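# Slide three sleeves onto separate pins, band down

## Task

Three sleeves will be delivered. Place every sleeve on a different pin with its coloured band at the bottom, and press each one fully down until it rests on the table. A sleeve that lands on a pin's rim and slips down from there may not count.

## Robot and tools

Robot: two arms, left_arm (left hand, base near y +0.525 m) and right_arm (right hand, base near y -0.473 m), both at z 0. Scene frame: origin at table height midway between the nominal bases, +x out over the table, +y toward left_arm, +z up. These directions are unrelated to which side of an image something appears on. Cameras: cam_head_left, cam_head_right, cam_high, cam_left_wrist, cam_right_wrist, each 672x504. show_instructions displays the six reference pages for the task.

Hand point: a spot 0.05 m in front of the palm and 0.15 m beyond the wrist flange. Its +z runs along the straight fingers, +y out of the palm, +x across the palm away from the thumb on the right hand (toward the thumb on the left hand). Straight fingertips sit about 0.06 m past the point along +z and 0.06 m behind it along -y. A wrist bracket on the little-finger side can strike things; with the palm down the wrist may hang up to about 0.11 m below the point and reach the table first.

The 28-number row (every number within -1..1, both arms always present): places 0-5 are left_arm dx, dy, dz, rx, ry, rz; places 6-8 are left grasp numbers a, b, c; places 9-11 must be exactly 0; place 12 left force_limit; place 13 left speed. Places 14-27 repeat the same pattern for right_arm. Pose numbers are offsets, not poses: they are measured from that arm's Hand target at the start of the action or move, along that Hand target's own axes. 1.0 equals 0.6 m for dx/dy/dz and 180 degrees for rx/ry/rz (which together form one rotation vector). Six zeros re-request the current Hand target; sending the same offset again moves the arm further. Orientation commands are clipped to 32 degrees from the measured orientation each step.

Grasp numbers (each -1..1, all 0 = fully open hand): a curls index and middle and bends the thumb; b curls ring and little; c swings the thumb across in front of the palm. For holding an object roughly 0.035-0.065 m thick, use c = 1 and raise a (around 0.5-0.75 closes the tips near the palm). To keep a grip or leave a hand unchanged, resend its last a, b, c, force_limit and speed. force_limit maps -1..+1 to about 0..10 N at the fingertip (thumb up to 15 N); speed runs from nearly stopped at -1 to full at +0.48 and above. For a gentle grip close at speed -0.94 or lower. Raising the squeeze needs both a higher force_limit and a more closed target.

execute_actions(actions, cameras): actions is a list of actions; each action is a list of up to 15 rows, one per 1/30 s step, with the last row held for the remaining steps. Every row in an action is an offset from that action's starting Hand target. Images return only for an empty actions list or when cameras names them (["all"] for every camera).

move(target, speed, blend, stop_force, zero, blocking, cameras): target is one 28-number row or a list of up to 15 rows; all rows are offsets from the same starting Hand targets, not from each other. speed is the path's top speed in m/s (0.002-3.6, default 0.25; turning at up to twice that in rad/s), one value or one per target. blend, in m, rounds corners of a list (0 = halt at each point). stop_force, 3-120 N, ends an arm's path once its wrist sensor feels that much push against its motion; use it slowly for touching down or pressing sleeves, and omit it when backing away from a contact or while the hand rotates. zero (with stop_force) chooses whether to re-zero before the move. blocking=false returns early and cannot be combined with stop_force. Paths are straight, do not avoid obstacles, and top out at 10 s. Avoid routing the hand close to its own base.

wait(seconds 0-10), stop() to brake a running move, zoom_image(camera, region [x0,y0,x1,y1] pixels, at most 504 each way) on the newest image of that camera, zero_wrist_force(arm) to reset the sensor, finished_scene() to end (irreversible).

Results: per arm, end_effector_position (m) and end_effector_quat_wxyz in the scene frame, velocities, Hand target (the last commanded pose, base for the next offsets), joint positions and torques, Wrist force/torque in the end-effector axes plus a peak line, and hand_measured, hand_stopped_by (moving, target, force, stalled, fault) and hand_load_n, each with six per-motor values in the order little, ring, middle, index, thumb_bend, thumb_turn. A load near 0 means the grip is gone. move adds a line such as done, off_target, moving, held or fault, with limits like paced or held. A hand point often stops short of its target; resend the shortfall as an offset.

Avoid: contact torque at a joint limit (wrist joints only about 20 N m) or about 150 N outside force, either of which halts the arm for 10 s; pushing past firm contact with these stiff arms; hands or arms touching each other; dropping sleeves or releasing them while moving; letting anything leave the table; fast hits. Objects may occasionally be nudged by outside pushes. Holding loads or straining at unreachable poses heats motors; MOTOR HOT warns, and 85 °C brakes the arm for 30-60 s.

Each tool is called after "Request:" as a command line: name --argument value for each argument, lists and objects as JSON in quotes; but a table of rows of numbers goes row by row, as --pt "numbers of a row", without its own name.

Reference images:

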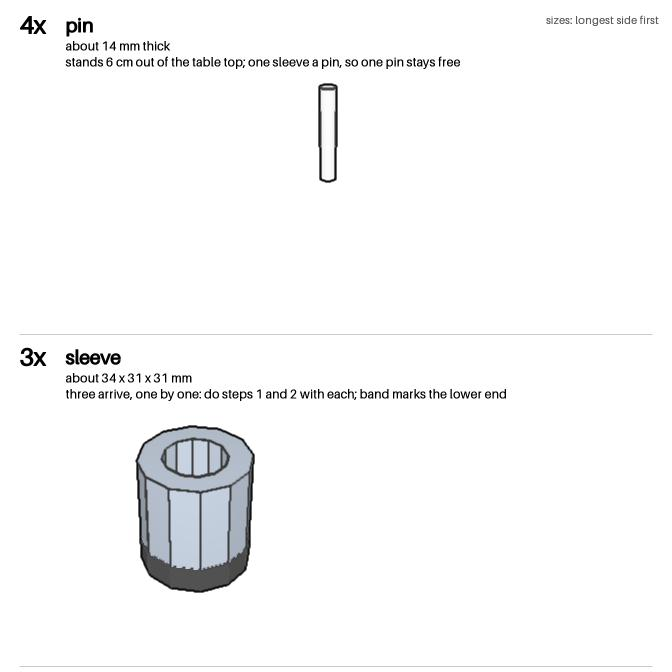

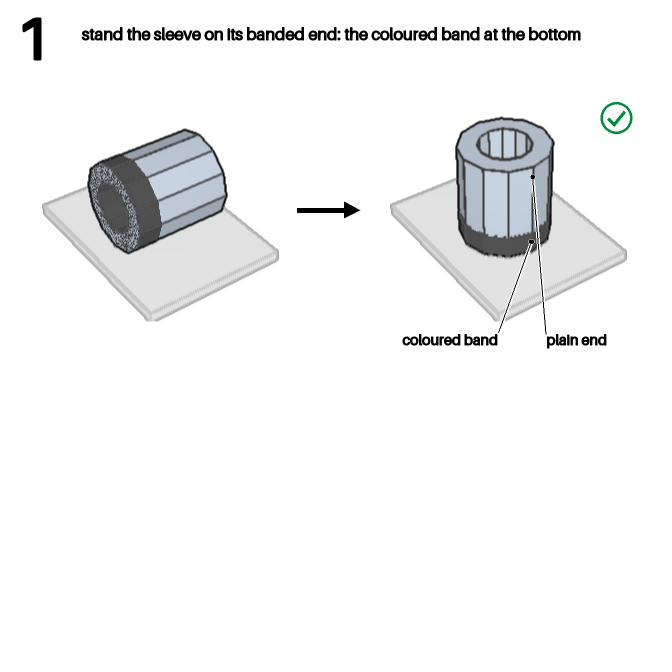

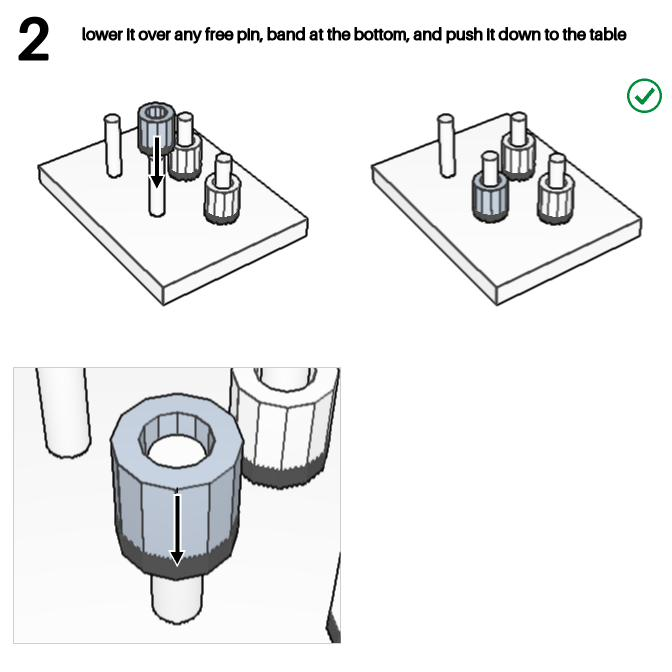

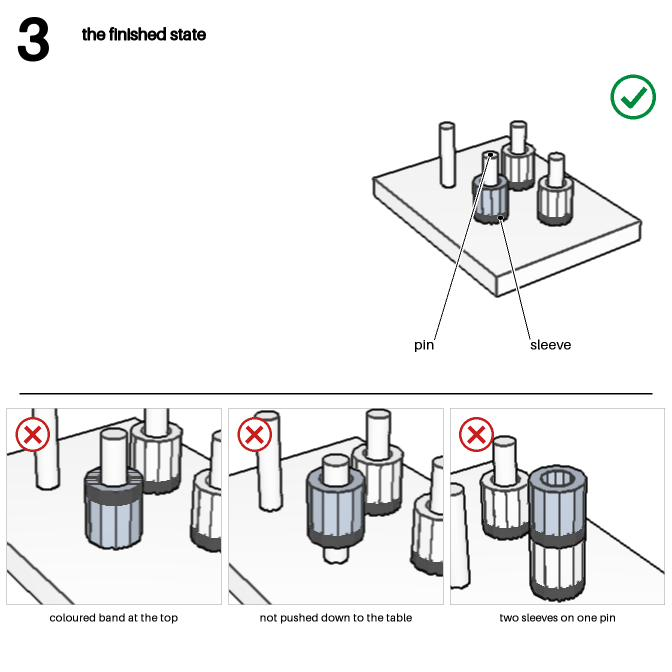

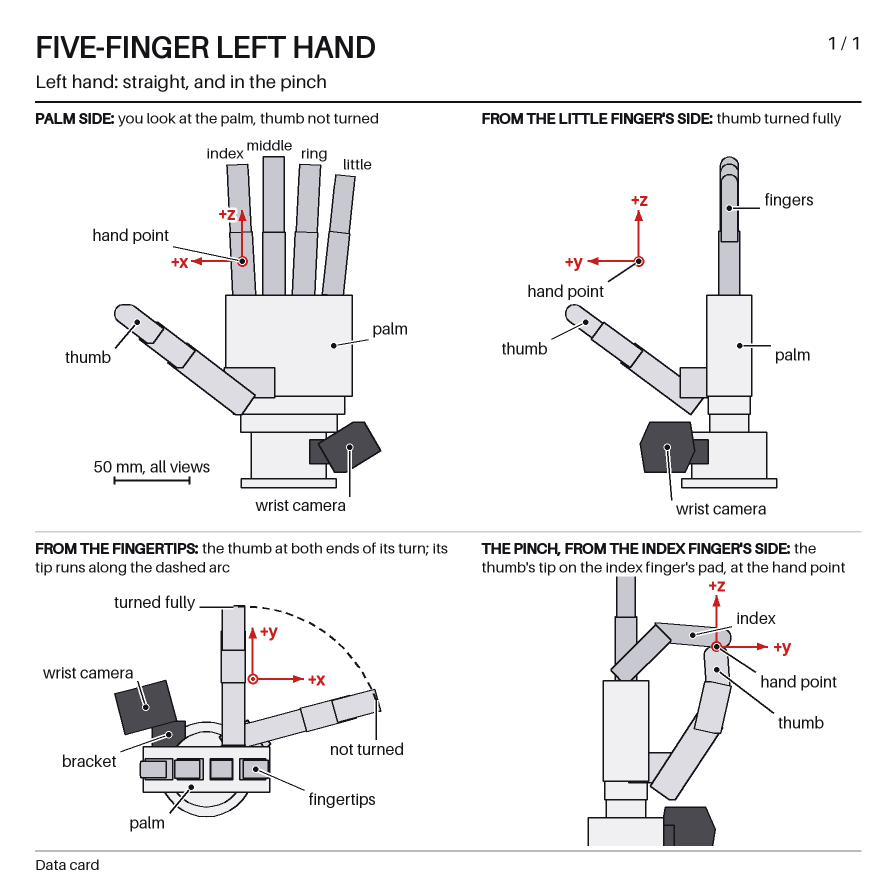

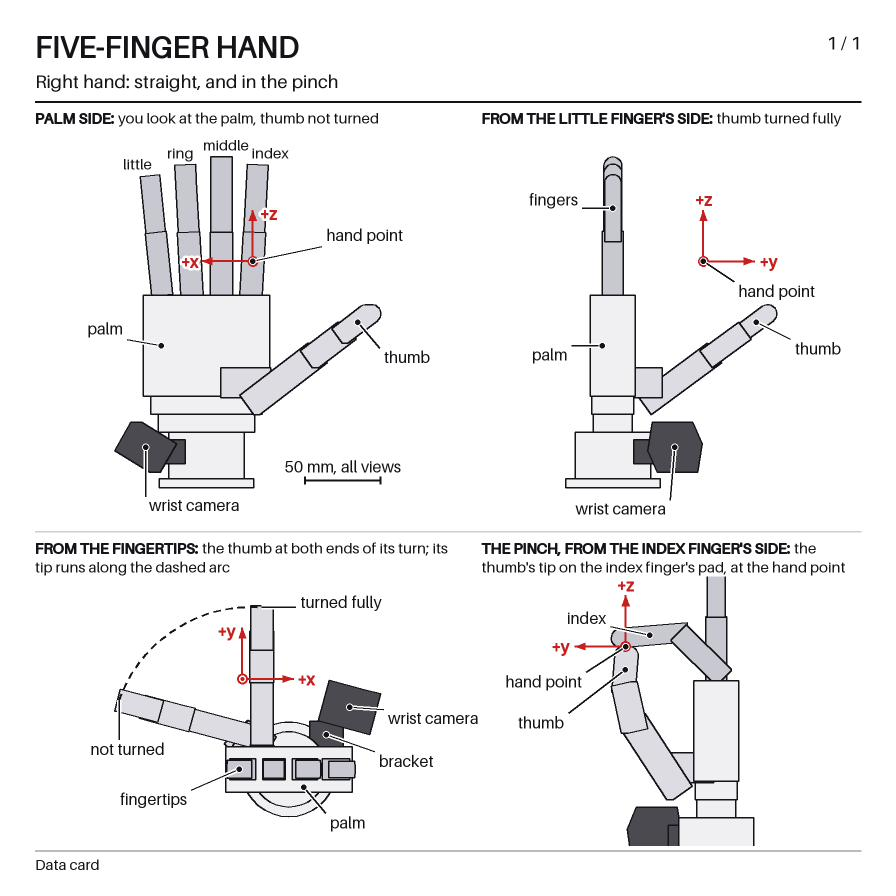

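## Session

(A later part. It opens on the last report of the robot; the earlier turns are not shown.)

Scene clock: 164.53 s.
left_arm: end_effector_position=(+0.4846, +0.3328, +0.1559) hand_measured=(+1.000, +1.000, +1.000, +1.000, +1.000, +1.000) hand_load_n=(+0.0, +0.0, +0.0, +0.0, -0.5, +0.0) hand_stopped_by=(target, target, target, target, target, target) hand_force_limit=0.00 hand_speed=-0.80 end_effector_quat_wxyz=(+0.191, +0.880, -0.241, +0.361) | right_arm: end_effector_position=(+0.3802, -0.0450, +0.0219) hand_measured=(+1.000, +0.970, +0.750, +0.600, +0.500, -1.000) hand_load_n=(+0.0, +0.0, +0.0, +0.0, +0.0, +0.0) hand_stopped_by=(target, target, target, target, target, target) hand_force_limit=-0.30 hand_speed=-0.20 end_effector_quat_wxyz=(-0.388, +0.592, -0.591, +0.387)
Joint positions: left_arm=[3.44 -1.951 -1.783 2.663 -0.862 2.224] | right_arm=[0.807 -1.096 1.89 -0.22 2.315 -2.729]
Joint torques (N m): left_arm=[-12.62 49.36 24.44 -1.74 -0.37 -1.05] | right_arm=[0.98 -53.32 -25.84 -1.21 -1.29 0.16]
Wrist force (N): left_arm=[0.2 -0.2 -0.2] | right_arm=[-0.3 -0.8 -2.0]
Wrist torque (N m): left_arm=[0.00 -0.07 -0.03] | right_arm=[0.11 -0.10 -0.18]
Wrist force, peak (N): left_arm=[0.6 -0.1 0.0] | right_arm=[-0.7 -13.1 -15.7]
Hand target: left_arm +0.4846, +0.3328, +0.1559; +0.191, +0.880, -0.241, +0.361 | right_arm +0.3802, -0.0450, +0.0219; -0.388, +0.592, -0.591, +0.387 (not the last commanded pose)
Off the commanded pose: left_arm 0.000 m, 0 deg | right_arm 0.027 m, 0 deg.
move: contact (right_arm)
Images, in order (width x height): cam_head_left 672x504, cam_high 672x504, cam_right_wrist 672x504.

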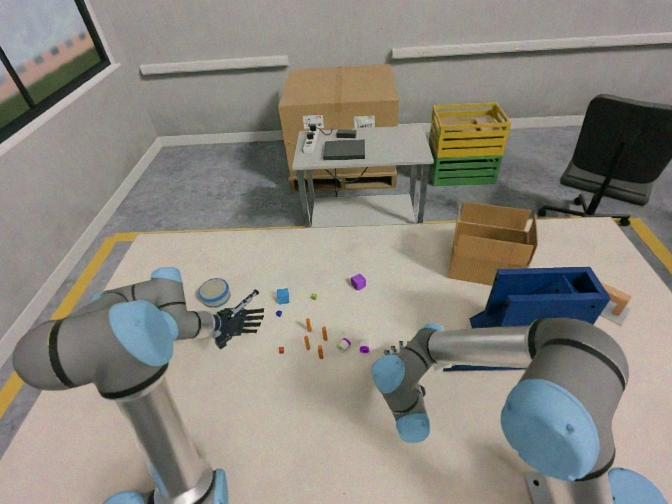

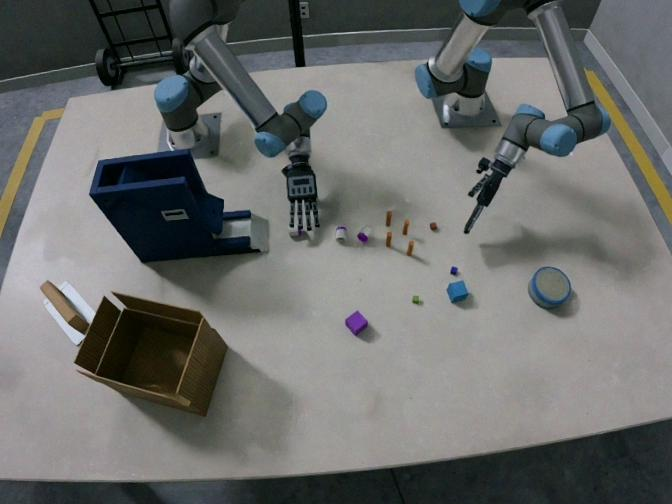

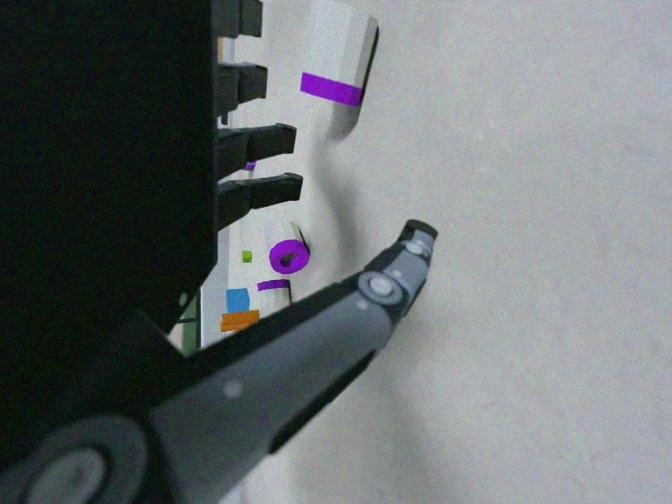

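Request:
move --pt "0 0 0 0 0 0 0 0 0 0 0 0 0 -0.8 0 -0.0763 -0.0333 0 0 0 0.22 0 1 0 0 0 -0.3 -0.2" --pt "0 0 0 0 0 0 0 0 0 0 0 0 0 -0.8 0.1067 -0.1378 0.0325 0 -0.0444 0.1018 0.22 0 1 0 0 0 -0.3 -0.2" --speed 0.2 --blend '[0.02, 0]' --cameras '["cam_high","cam_right_wrist","cam_head_left","cam_head_right"]'

Request:
zoom_image --camera "cam_high" --region '[240, 140, 350, 260]'

Request:
zoom_image --camera "cam_head_left" --region '[360, 290, 480, 390]'

Scene clock: 171.70 s.
left_arm: end_effector_position=(+0.4846, +0.3328, +0.1559) hand_measured=(+1.000, +1.000, +1.000, +1.000, +1.000, +1.000) hand_load_n=(+0.0, +0.0, +0.0, +0.0, -0.5, +0.0) hand_stopped_by=(target, target, target, target, target, target) hand_force_limit=0.00 hand_speed=-0.80 end_effector_quat_wxyz=(+0.191, +0.880, -0.241, +0.361) | right_arm: end_effector_position=(+0.4311, -0.1090, +0.0899) hand_measured=(+1.000, +0.968, +0.710, +0.560, +0.486, -1.000) hand_load_n=(+0.0, +0.0, +0.0, -0.5, +0.0, +0.0) hand_stopped_by=(target, target, target, target, target, target) hand_force_limit=-0.30 hand_speed=-0.20 end_effector_quat_wxyz=(+0.484, -0.516, +0.649, -0.279)
Joint positions: left_arm=[3.44 -1.951 -1.783 2.663 -0.862 2.224] | right_arm=[0.482 -1.364 2.095 -0.322 1.902 -2.624]
Joint torques (N m): left_arm=[-12.03 49.74 24.42 -1.77 -0.3 -0.89] | right_arm=[-7.47 -18.59 -23.93 0.83 -1.58 0.47]
Wrist force (N): left_arm=[0.4 0.0 0.0] | right_arm=[-1.3 0.3 -1.4]
Wrist torque (N m): left_arm=[0.02 -0.08 -0.03] | right_arm=[0.17 -0.06 -0.29]
Wrist force, peak (N): left_arm=[0.6 -0.4 0.1] | right_arm=[-0.1 -0.8 -2.4]
Hand target: left_arm +0.4846, +0.3328, +0.1559; +0.191, +0.880, -0.241, +0.361 | right_arm +0.4312, -0.1090, +0.0899; +0.484, -0.516, +0.650, -0.279
Off the commanded pose: left_arm 0.000 m, 0 deg | right_arm 0.000 m, 0 deg.
move: done
Images, in order (width x height): cam_head_left 672x504, cam_head_right 672x504, cam_high 672x504, cam_right_wrist 672x504.

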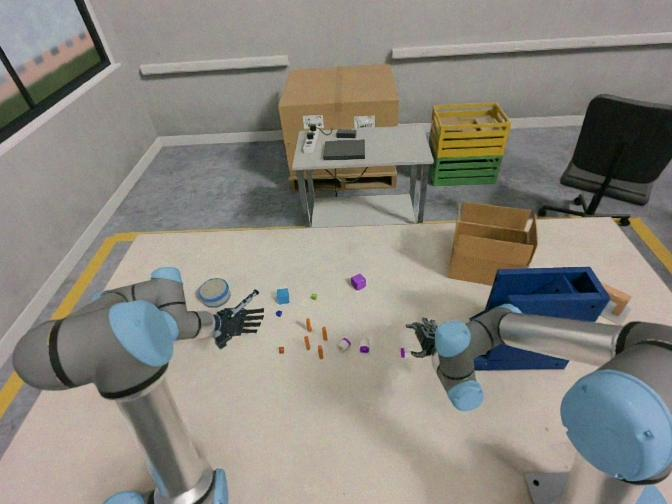

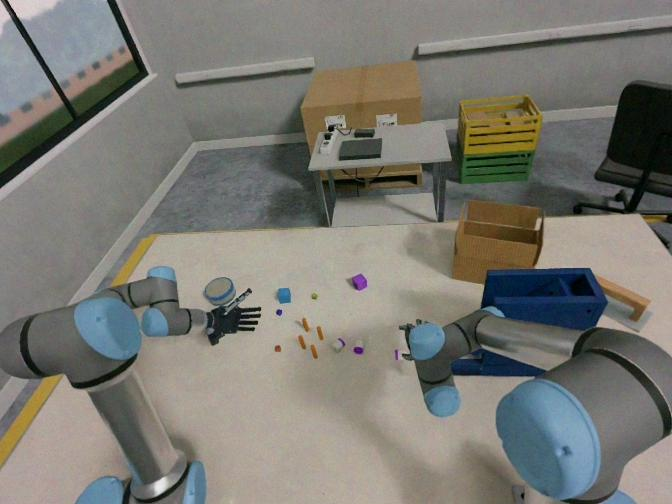

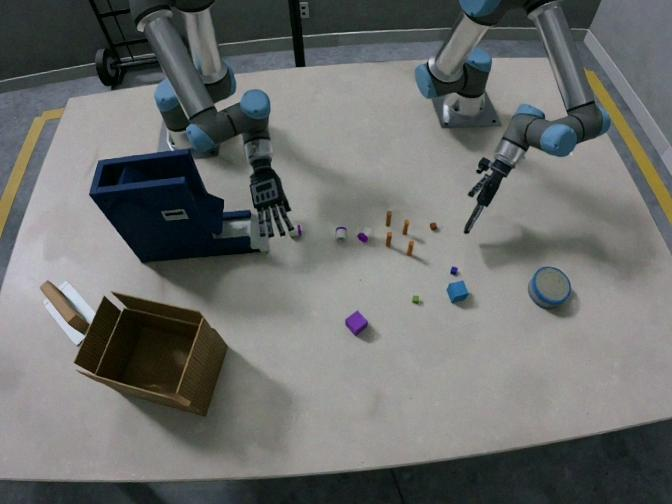

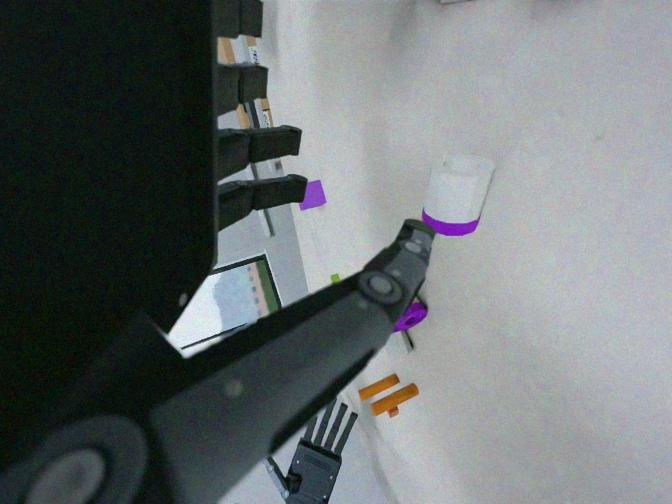

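Scaled by 4.200 from the camera's 672x504 image, which has a finer 960x720 frame.

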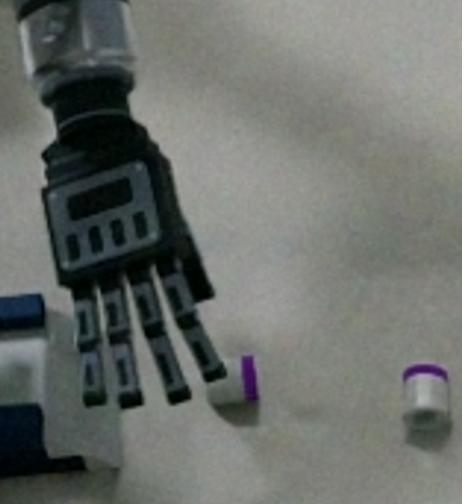

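Scaled by 4.200 from the camera's 672x504 image, which has a finer 960x720 frame.

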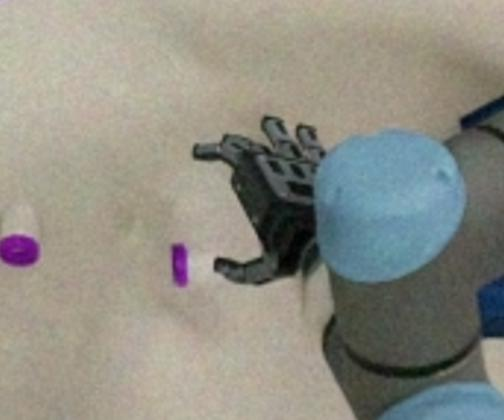

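Request:
move --target '[0,0,0,0,0,0, 0,0,0,0,0,0, 0,-0.8, 0.0243,0.092,0.0348,0,0,0, 0.22,0,1,0,0,0, -0.3,-0.2]' --speed 0.04 --stop_force 4 --cameras '["cam_high","cam_right_wrist","cam_head_left"]'

Request:
zoom_image --camera "cam_high" --region '[240, 140, 350, 260]'

Request:
zoom_image --camera "cam_head_left" --region '[360, 290, 480, 390]'

Request:
zoom_image --camera "cam_right_wrist" --region '[250, 60, 550, 300]'

Scene clock: 194.27 s.
left_arm: end_effector_position=(+0.4846, +0.3328, +0.1559) hand_measured=(+1.000, +1.000, +1.000, +1.000, +1.000, +1.000) hand_load_n=(+0.0, +0.0, +0.0, +0.0, +0.0, +0.0) hand_stopped_by=(target, target, target, target, target, target) hand_force_limit=0.00 hand_speed=-0.80 end_effector_quat_wxyz=(+0.191, +0.880, -0.241, +0.361) | right_arm: end_effector_position=(+0.4282, -0.1025, +0.0295) hand_measured=(+1.000, +0.968, +0.710, +0.560, +0.486, -1.000) hand_load_n=(+0.0, +0.0, +0.0, +0.0, +0.0, +0.0) hand_stopped_by=(target, target, target, target, target, target) hand_force_limit=-0.30 hand_speed=-0.20 end_effector_quat_wxyz=(+0.484, -0.516, +0.650, -0.279)
Joint positions: left_arm=[3.44 -1.951 -1.783 2.663 -0.862 2.224] | right_arm=[0.503 -1.236 2.138 -0.49 1.921 -2.615]
Joint torques (N m): left_arm=[-12.35 48.53 23.93 -1.6 -0.46 -0.88] | right_arm=[-7 -46.11 -24.97 1.76 -1.02 -0.88]
Wrist force (N): left_arm=[0.4 -0.1 -0.1] | right_arm=[-1.4 0.6 -1.4]
Wrist torque (N m): left_arm=[0.02 -0.09 -0.03] | right_arm=[0.23 -0.05 -0.28]
Wrist force, peak (N): left_arm=[0.6 -0.4 -0.2] | right_arm=[-1.6 -0.1 -1.6]
Hand target: left_arm +0.4846, +0.3328, +0.1559; +0.191, +0.880, -0.241, +0.361 | right_arm +0.4282, -0.1025, +0.0295; +0.484, -0.516, +0.650, -0.279
Off the commanded pose: left_arm 0.000 m, 0 deg | right_arm 0.000 m, 0 deg.
move: done
Images, in order (width x height): cam_head_left 672x504, cam_high 672x504, cam_right_wrist 672x504.

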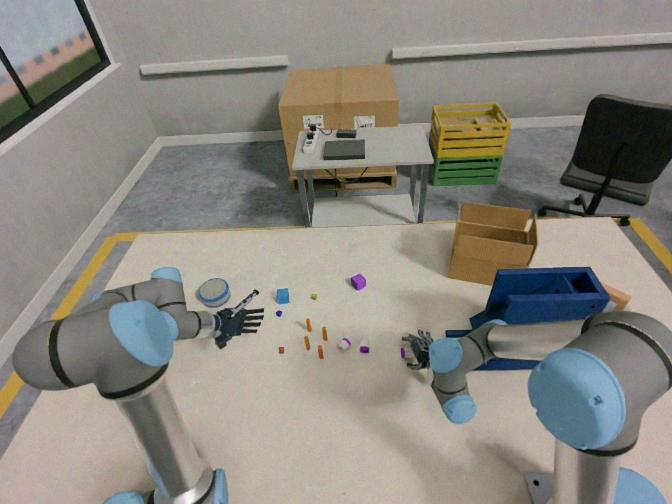

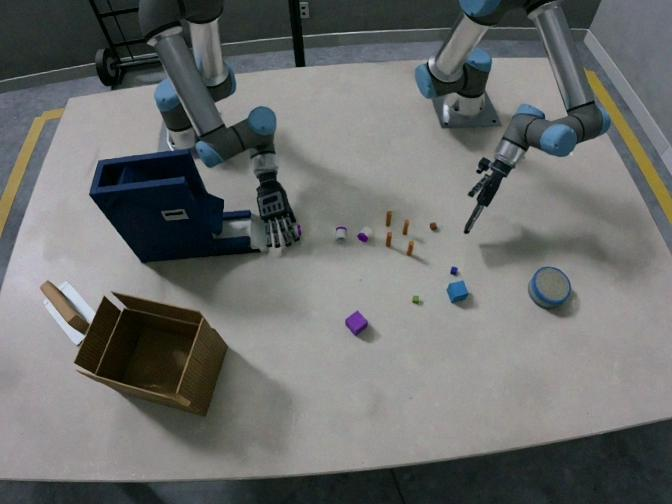

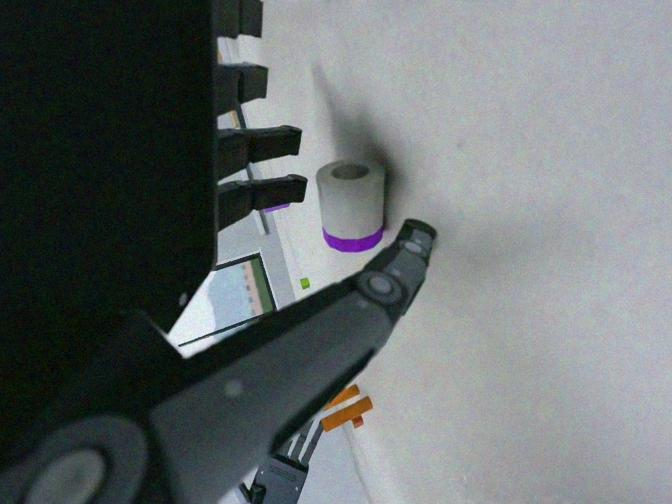

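Scaled by 4.200 from the camera's 672x504 image, which has a finer 960x720 frame.

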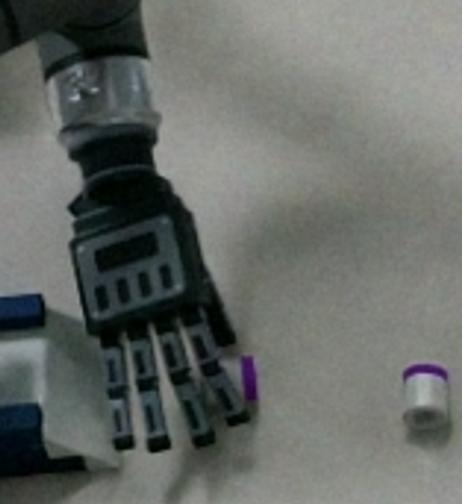

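Scaled by 4.200 from the camera's 672x504 image, which has a finer 960x720 frame.

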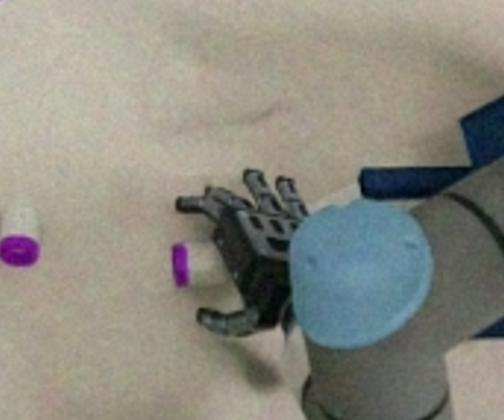

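Scaled by 1.680 from the camera's 672x504 image, which has a finer 960x720 frame.

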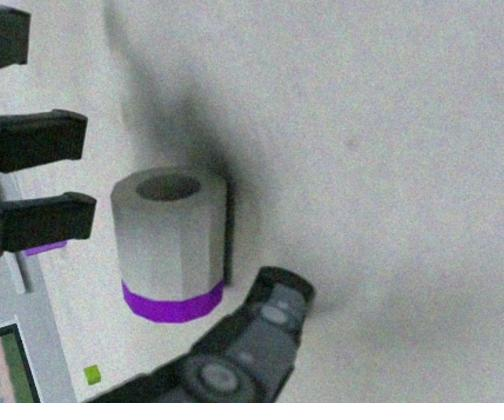

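Request:
move --pt "0 0 0 0 0 0 0 0 0 0 0 0 0 -0.8 0.0063 -0.0075 0.0113 0 0 0 0.22 0 1 0 0 0 -0.3 -0.2" --pt "0 0 0 0 0 0 0 0 0 0 0 0 0 -0.8 0.0063 -0.0075 0.0113 0 0 0 0.58 0 1 0 0 0 -0.4 -0.9" --speed 0.05 --cameras '["cam_high","cam_right_wrist","cam_head_left"]'

Request:
zoom_image --camera "cam_right_wrist" --region '[250, 60, 550, 300]'

Request:
zoom_image --camera "cam_head_left" --region '[360, 290, 480, 390]'

Scene clock: 203.63 s.
left_arm: end_effector_position=(+0.4846, +0.3328, +0.1559) hand_measured=(+1.000, +1.000, +1.000, +1.000, +1.000, +1.000) hand_load_n=(+0.0, -0.5, +0.0, +0.0, +0.0, +0.0) hand_stopped_by=(target, target, target, target, target, target) hand_force_limit=0.00 hand_speed=-0.80 end_effector_quat_wxyz=(+0.191, +0.880, -0.241, +0.361) | right_arm: end_effector_position=(+0.4362, -0.1065, +0.0295) hand_measured=(+1.000, +0.914, +0.126, +0.114, +0.236, -1.000) hand_load_n=(+0.0, +0.0, +6.5, +5.0, +7.5, +0.5) hand_stopped_by=(target, target, force, force, force, target) hand_force_limit=-0.40 hand_speed=-0.90 end_effector_quat_wxyz=(+0.484, -0.516, +0.650, -0.279)
Joint positions: left_arm=[3.44 -1.951 -1.783 2.663 -0.862 2.224] | right_arm=[0.481 -1.233 2.133 -0.491 1.901 -2.625]
Joint torques (N m): left_arm=[-12.01 48.89 21.99 -1.45 -0.53 -0.95] | right_arm=[6.99 -46.92 -5.64 0.11 1.72 1.12]
Wrist force (N): left_arm=[0.4 -0.3 -0.1] | right_arm=[-1.2 0.7 -1.5]
Wrist torque (N m): left_arm=[-0.01 -0.09 -0.02] | right_arm=[0.23 -0.08 -0.28]
Wrist force, peak (N): left_arm=[0.7 -0.2 0.1] | right_arm=[-1.7 0.5 -1.5]
Hand target: left_arm +0.4846, +0.3328, +0.1559; +0.191, +0.880, -0.241, +0.361 | right_arm +0.4362, -0.1065, +0.0295; +0.484, -0.516, +0.650, -0.279
Off the commanded pose: left_arm 0.000 m, 0 deg | right_arm 0.000 m, 0 deg.
move: done
Images, in order (width x height): cam_head_left 672x504, cam_high 672x504, cam_right_wrist 672x504.

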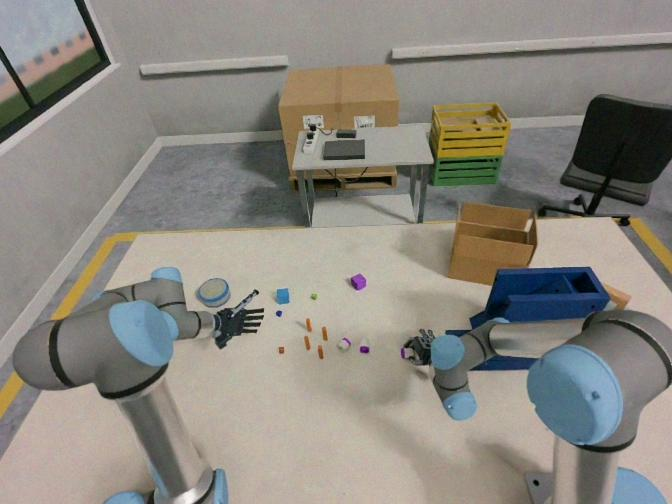

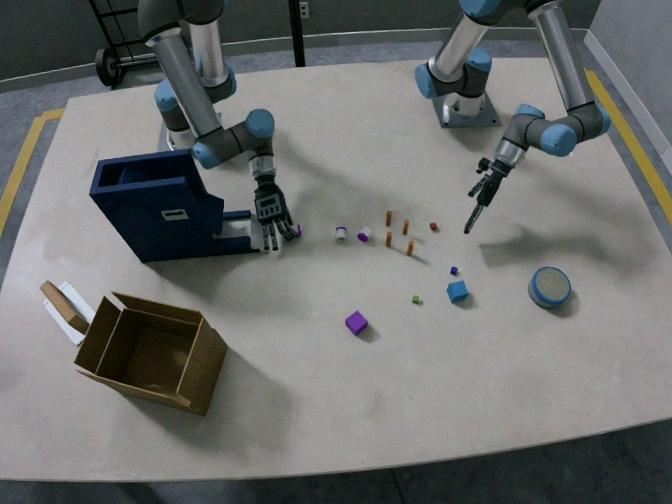

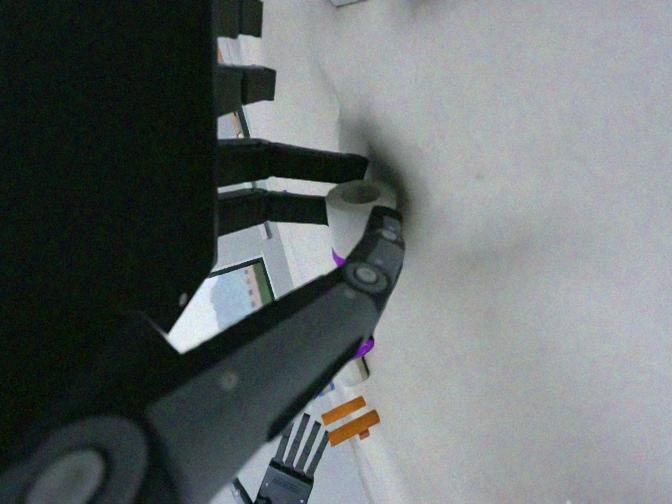

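Scaled by 1.680 from the camera's 672x504 image, which has a finer 960x720 frame.

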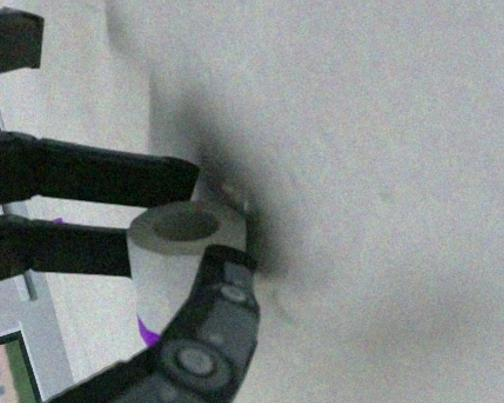

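Scaled by 4.200 from the camera's 672x504 image, which has a finer 960x720 frame.

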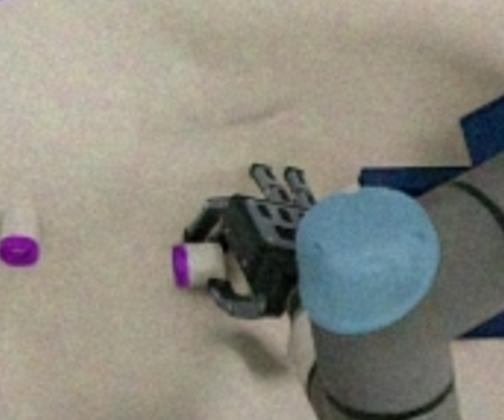

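Request:
move --pt "0 0 0 0 0 0 0 0 0 0 0 0 0 -0.8 0 0 0 0 0 0 0.32 0 1 0 0 0 -0.3 -0.5" --pt "0 0 0 0 0 0 0 0 0 0 0 0 0 -0.8 -0.0078 0.0026 0.0011 0 0 0 0.32 0 1 0 0 0 -0.3 -0.5" --pt "0 0 0 0 0 0 0 0 0 0 0 0 0 -0.8 -0.0078 0.0026 0.0011 0 0 0 0.6 0 1 0 0 0 -0.4 -0.92" --speed 0.05 --cameras '["cam_high","cam_right_wrist","cam_head_left"]'

Request:
zoom_image --camera "cam_right_wrist" --region '[250, 60, 550, 300]'

Request:
zoom_image --camera "cam_head_left" --region '[360, 290, 480, 390]'

Scene clock: 219.17 s.
left_arm: end_effector_position=(+0.4846, +0.3328, +0.1559) hand_measured=(+1.000, +1.000, +1.000, +1.000, +1.000, +1.000) hand_load_n=(+0.0, +0.0, +0.0, +0.0, +0.0, +0.0) hand_stopped_by=(target, target, target, target, target, target) hand_force_limit=0.00 hand_speed=-0.80 end_effector_quat_wxyz=(+0.191, +0.880, -0.241, +0.361) | right_arm: end_effector_position=(+0.4362, -0.1016, +0.0295) hand_measured=(+1.000, +0.910, +0.116, +0.100, +0.268, -1.000) hand_load_n=(+0.0, +0.0, +5.0, +4.5, +7.0, +1.5) hand_stopped_by=(target, target, force, force, force, target) hand_force_limit=-0.40 hand_speed=-0.92 end_effector_quat_wxyz=(+0.484, -0.516, +0.650, -0.279)
Joint positions: left_arm=[3.44 -1.951 -1.783 2.663 -0.862 2.224] | right_arm=[0.493 -1.226 2.121 -0.485 1.912 -2.619]
Joint torques (N m): left_arm=[-11.78 47.3 21.39 -1.4 -0.61 -0.84] | right_arm=[-6.79 -45.34 -6.18 -2.44 -1.61 -1.09]
Wrist force (N): left_arm=[0.2 -0.1 0.0] | right_arm=[-1.2 0.8 -1.1]
Wrist torque (N m): left_arm=[0.01 -0.07 -0.03] | right_arm=[0.22 -0.09 -0.27]
Wrist force, peak (N): left_arm=[0.6 -0.3 -0.3] | right_arm=[-1.3 0.3 -1.8]
Hand target: left_arm +0.4846, +0.3328, +0.1559; +0.191, +0.880, -0.241, +0.361 | right_arm +0.4362, -0.1016, +0.0295; +0.484, -0.516, +0.650, -0.279
Off the commanded pose: left_arm 0.000 m, 0 deg | right_arm 0.000 m, 0 deg.
move: done
Images, in order (width x height): cam_head_left 672x504, cam_high 672x504, cam_right_wrist 672x504.

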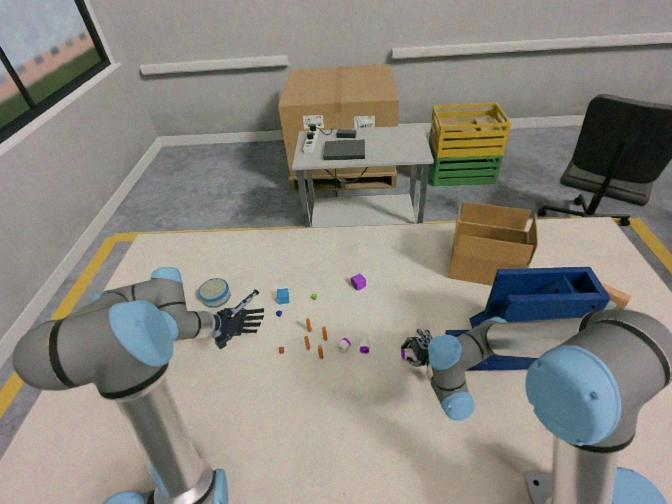

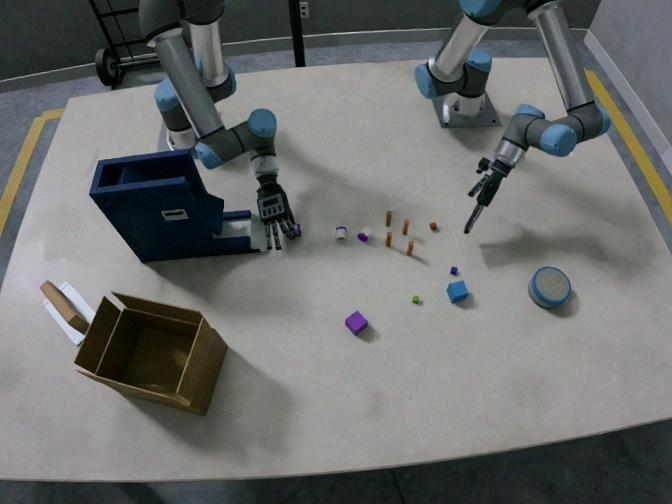

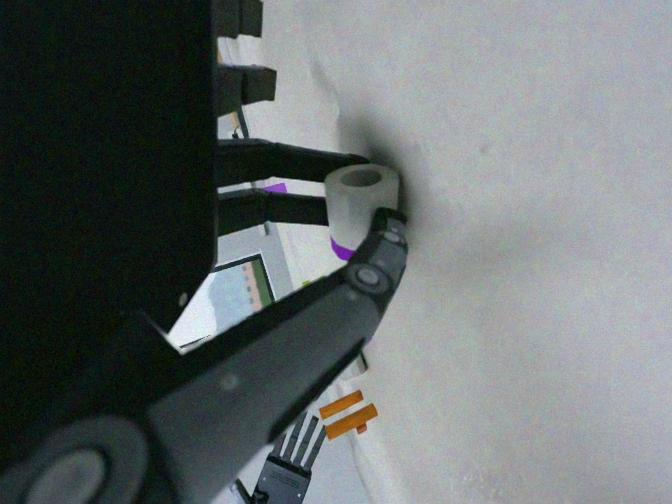

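Scaled by 1.680 from the camera's 672x504 image, which has a finer 960x720 frame.

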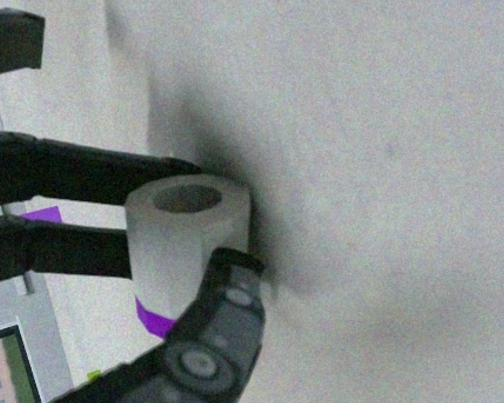

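Scaled by 4.200 from the camera's 672x504 image, which has a finer 960x720 frame.

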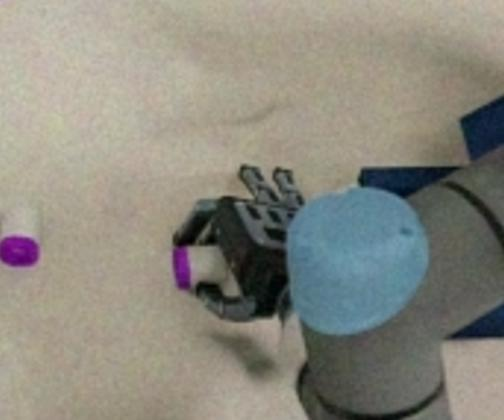

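Request:
move --pt "0 0 0 0 0 0 0 0 0 0 0 0 0 -0.8 -0.0342 -0.0861 -0.0376 0 0 0 0.6 0 1 0 0 0 -0.4 -0.92" --pt "0 0 0 0 0 0 0 0 0 0 0 0 0 -0.8 -0.1 -0.0192 -0.1142 0 0.1711 -0.3918 0.6 0 1 0 0 0 -0.4 -0.92" --speed '[0.06, 0.2]' --blend '[0.01, 0]' --cameras '["all"]'

Request:
zoom_image --camera "cam_right_wrist" --region '[250, 60, 550, 300]'

Request:
zoom_image --camera "cam_head_left" --region '[340, 290, 480, 410]'

Request:
zoom_image --camera "cam_high" --region '[240, 140, 350, 260]'

Scene clock: 233.77 s.
left_arm: end_effector_position=(+0.4846, +0.3328, +0.1559) hand_measured=(+1.000, +1.000, +1.000, +1.000, +1.000, +1.000) hand_load_n=(+0.0, +0.0, +0.0, +0.0, -0.5, +0.0) hand_stopped_by=(target, target, target, target, target, target) hand_force_limit=0.00 hand_speed=-0.80 end_effector_quat_wxyz=(+0.191, +0.880, -0.241, +0.361) | right_arm: end_effector_position=(+0.3780, -0.0582, +0.0857) hand_measured=(+1.000, +0.910, +0.116, +0.100, +0.268, -1.000) hand_load_n=(+0.0, +0.0, +5.0, +4.0, +6.5, +1.5) hand_stopped_by=(target, target, force, force, force, target) hand_force_limit=-0.40 hand_speed=-0.92 end_effector_quat_wxyz=(-0.059, +0.705, -0.335, +0.623)
Joint positions: left_arm=[3.44 -1.951 -1.783 2.663 -0.862 2.224] | right_arm=[0.977 -0.84 1.416 0.225 2.833 -3.398]
Joint torques (N m): left_arm=[-12.43 47.49 20.84 -1.36 -0.52 -0.8] | right_arm=[-6.64 -62.51 -12.38 -0.1 0 -0.72]
Wrist force (N): left_arm=[0.4 -0.1 -0.1] | right_arm=[1.2 1.1 -0.1]
Wrist torque (N m): left_arm=[0.02 -0.09 -0.02] | right_arm=[0.07 0.01 0.31]
Wrist force, peak (N): left_arm=[0.6 -0.1 -0.2] | right_arm=[-1.3 0.7 -1.6]
Hand target: left_arm +0.4846, +0.3328, +0.1559; +0.191, +0.880, -0.241, +0.361 | right_arm +0.3780, -0.0582, +0.0857; -0.058, +0.705, -0.335, +0.623
Off the commanded pose: left_arm 0.000 m, 0 deg | right_arm 0.000 m, 0 deg.
move: done

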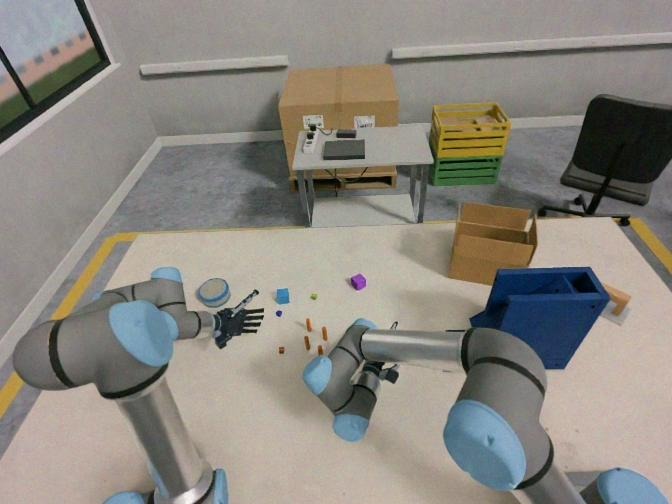

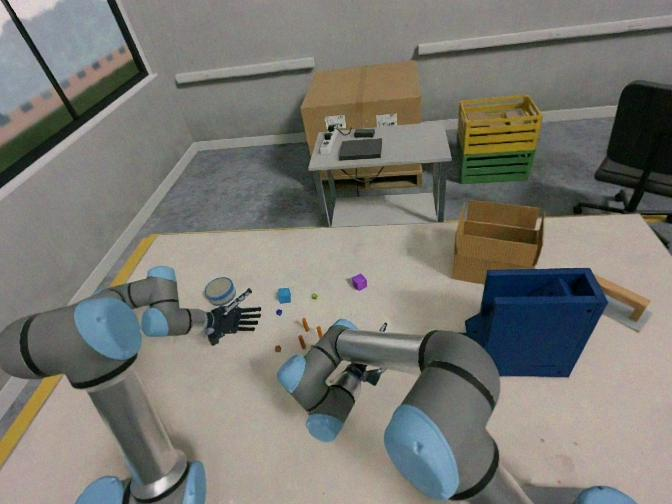

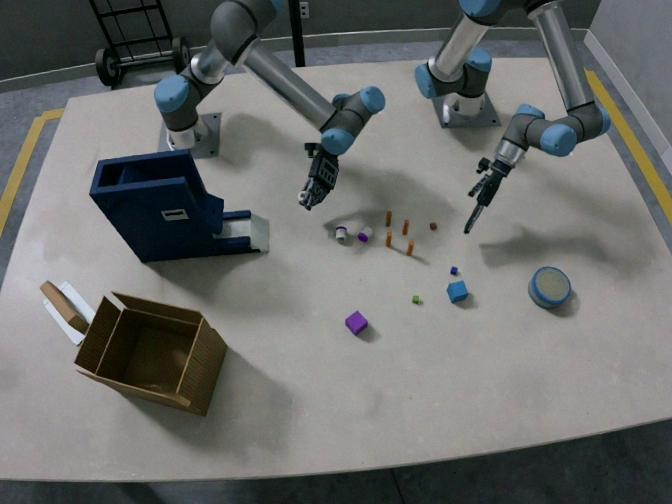

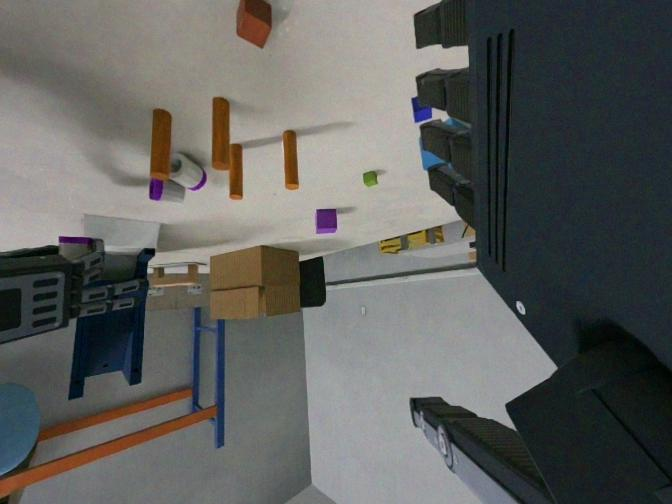

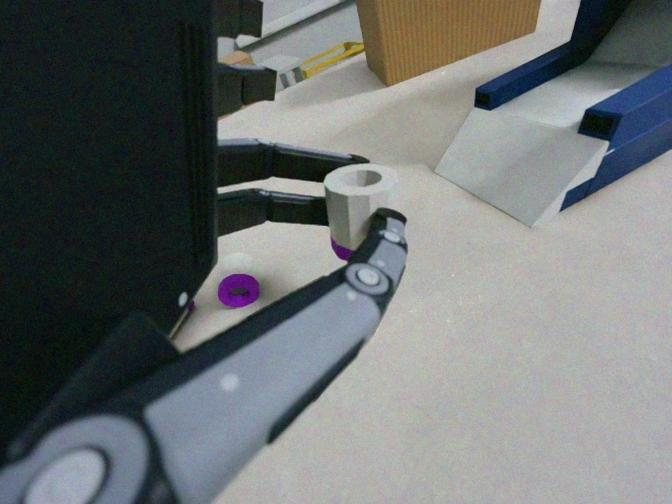

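Scaled by 1.680 from the camera's 672x504 image, which has a finer 960x720 frame.

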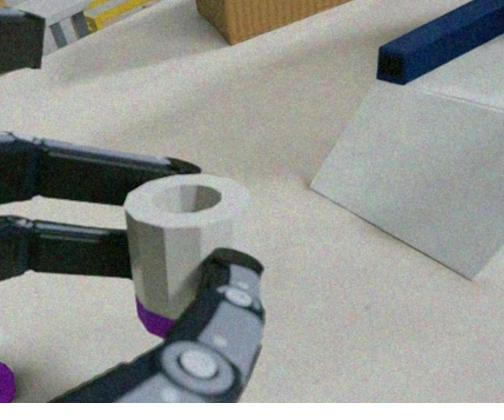

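Scaled by 3.600 from the camera's 672x504 image, which has a finer 960x720 frame.

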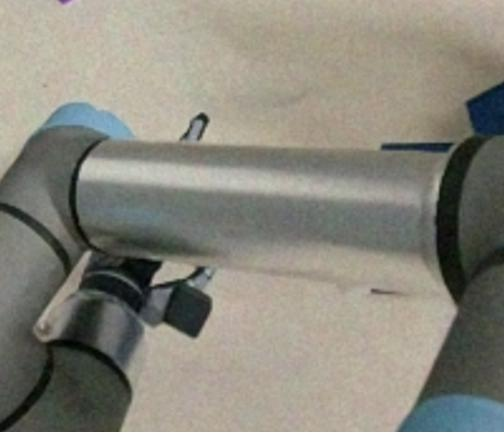

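Scaled by 4.200 from the camera's 672x504 image, which has a finer 960x720 frame.

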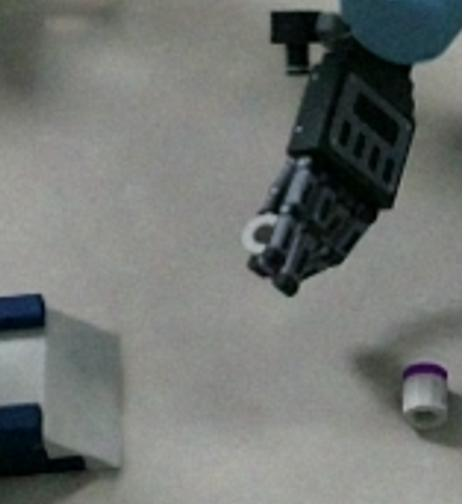

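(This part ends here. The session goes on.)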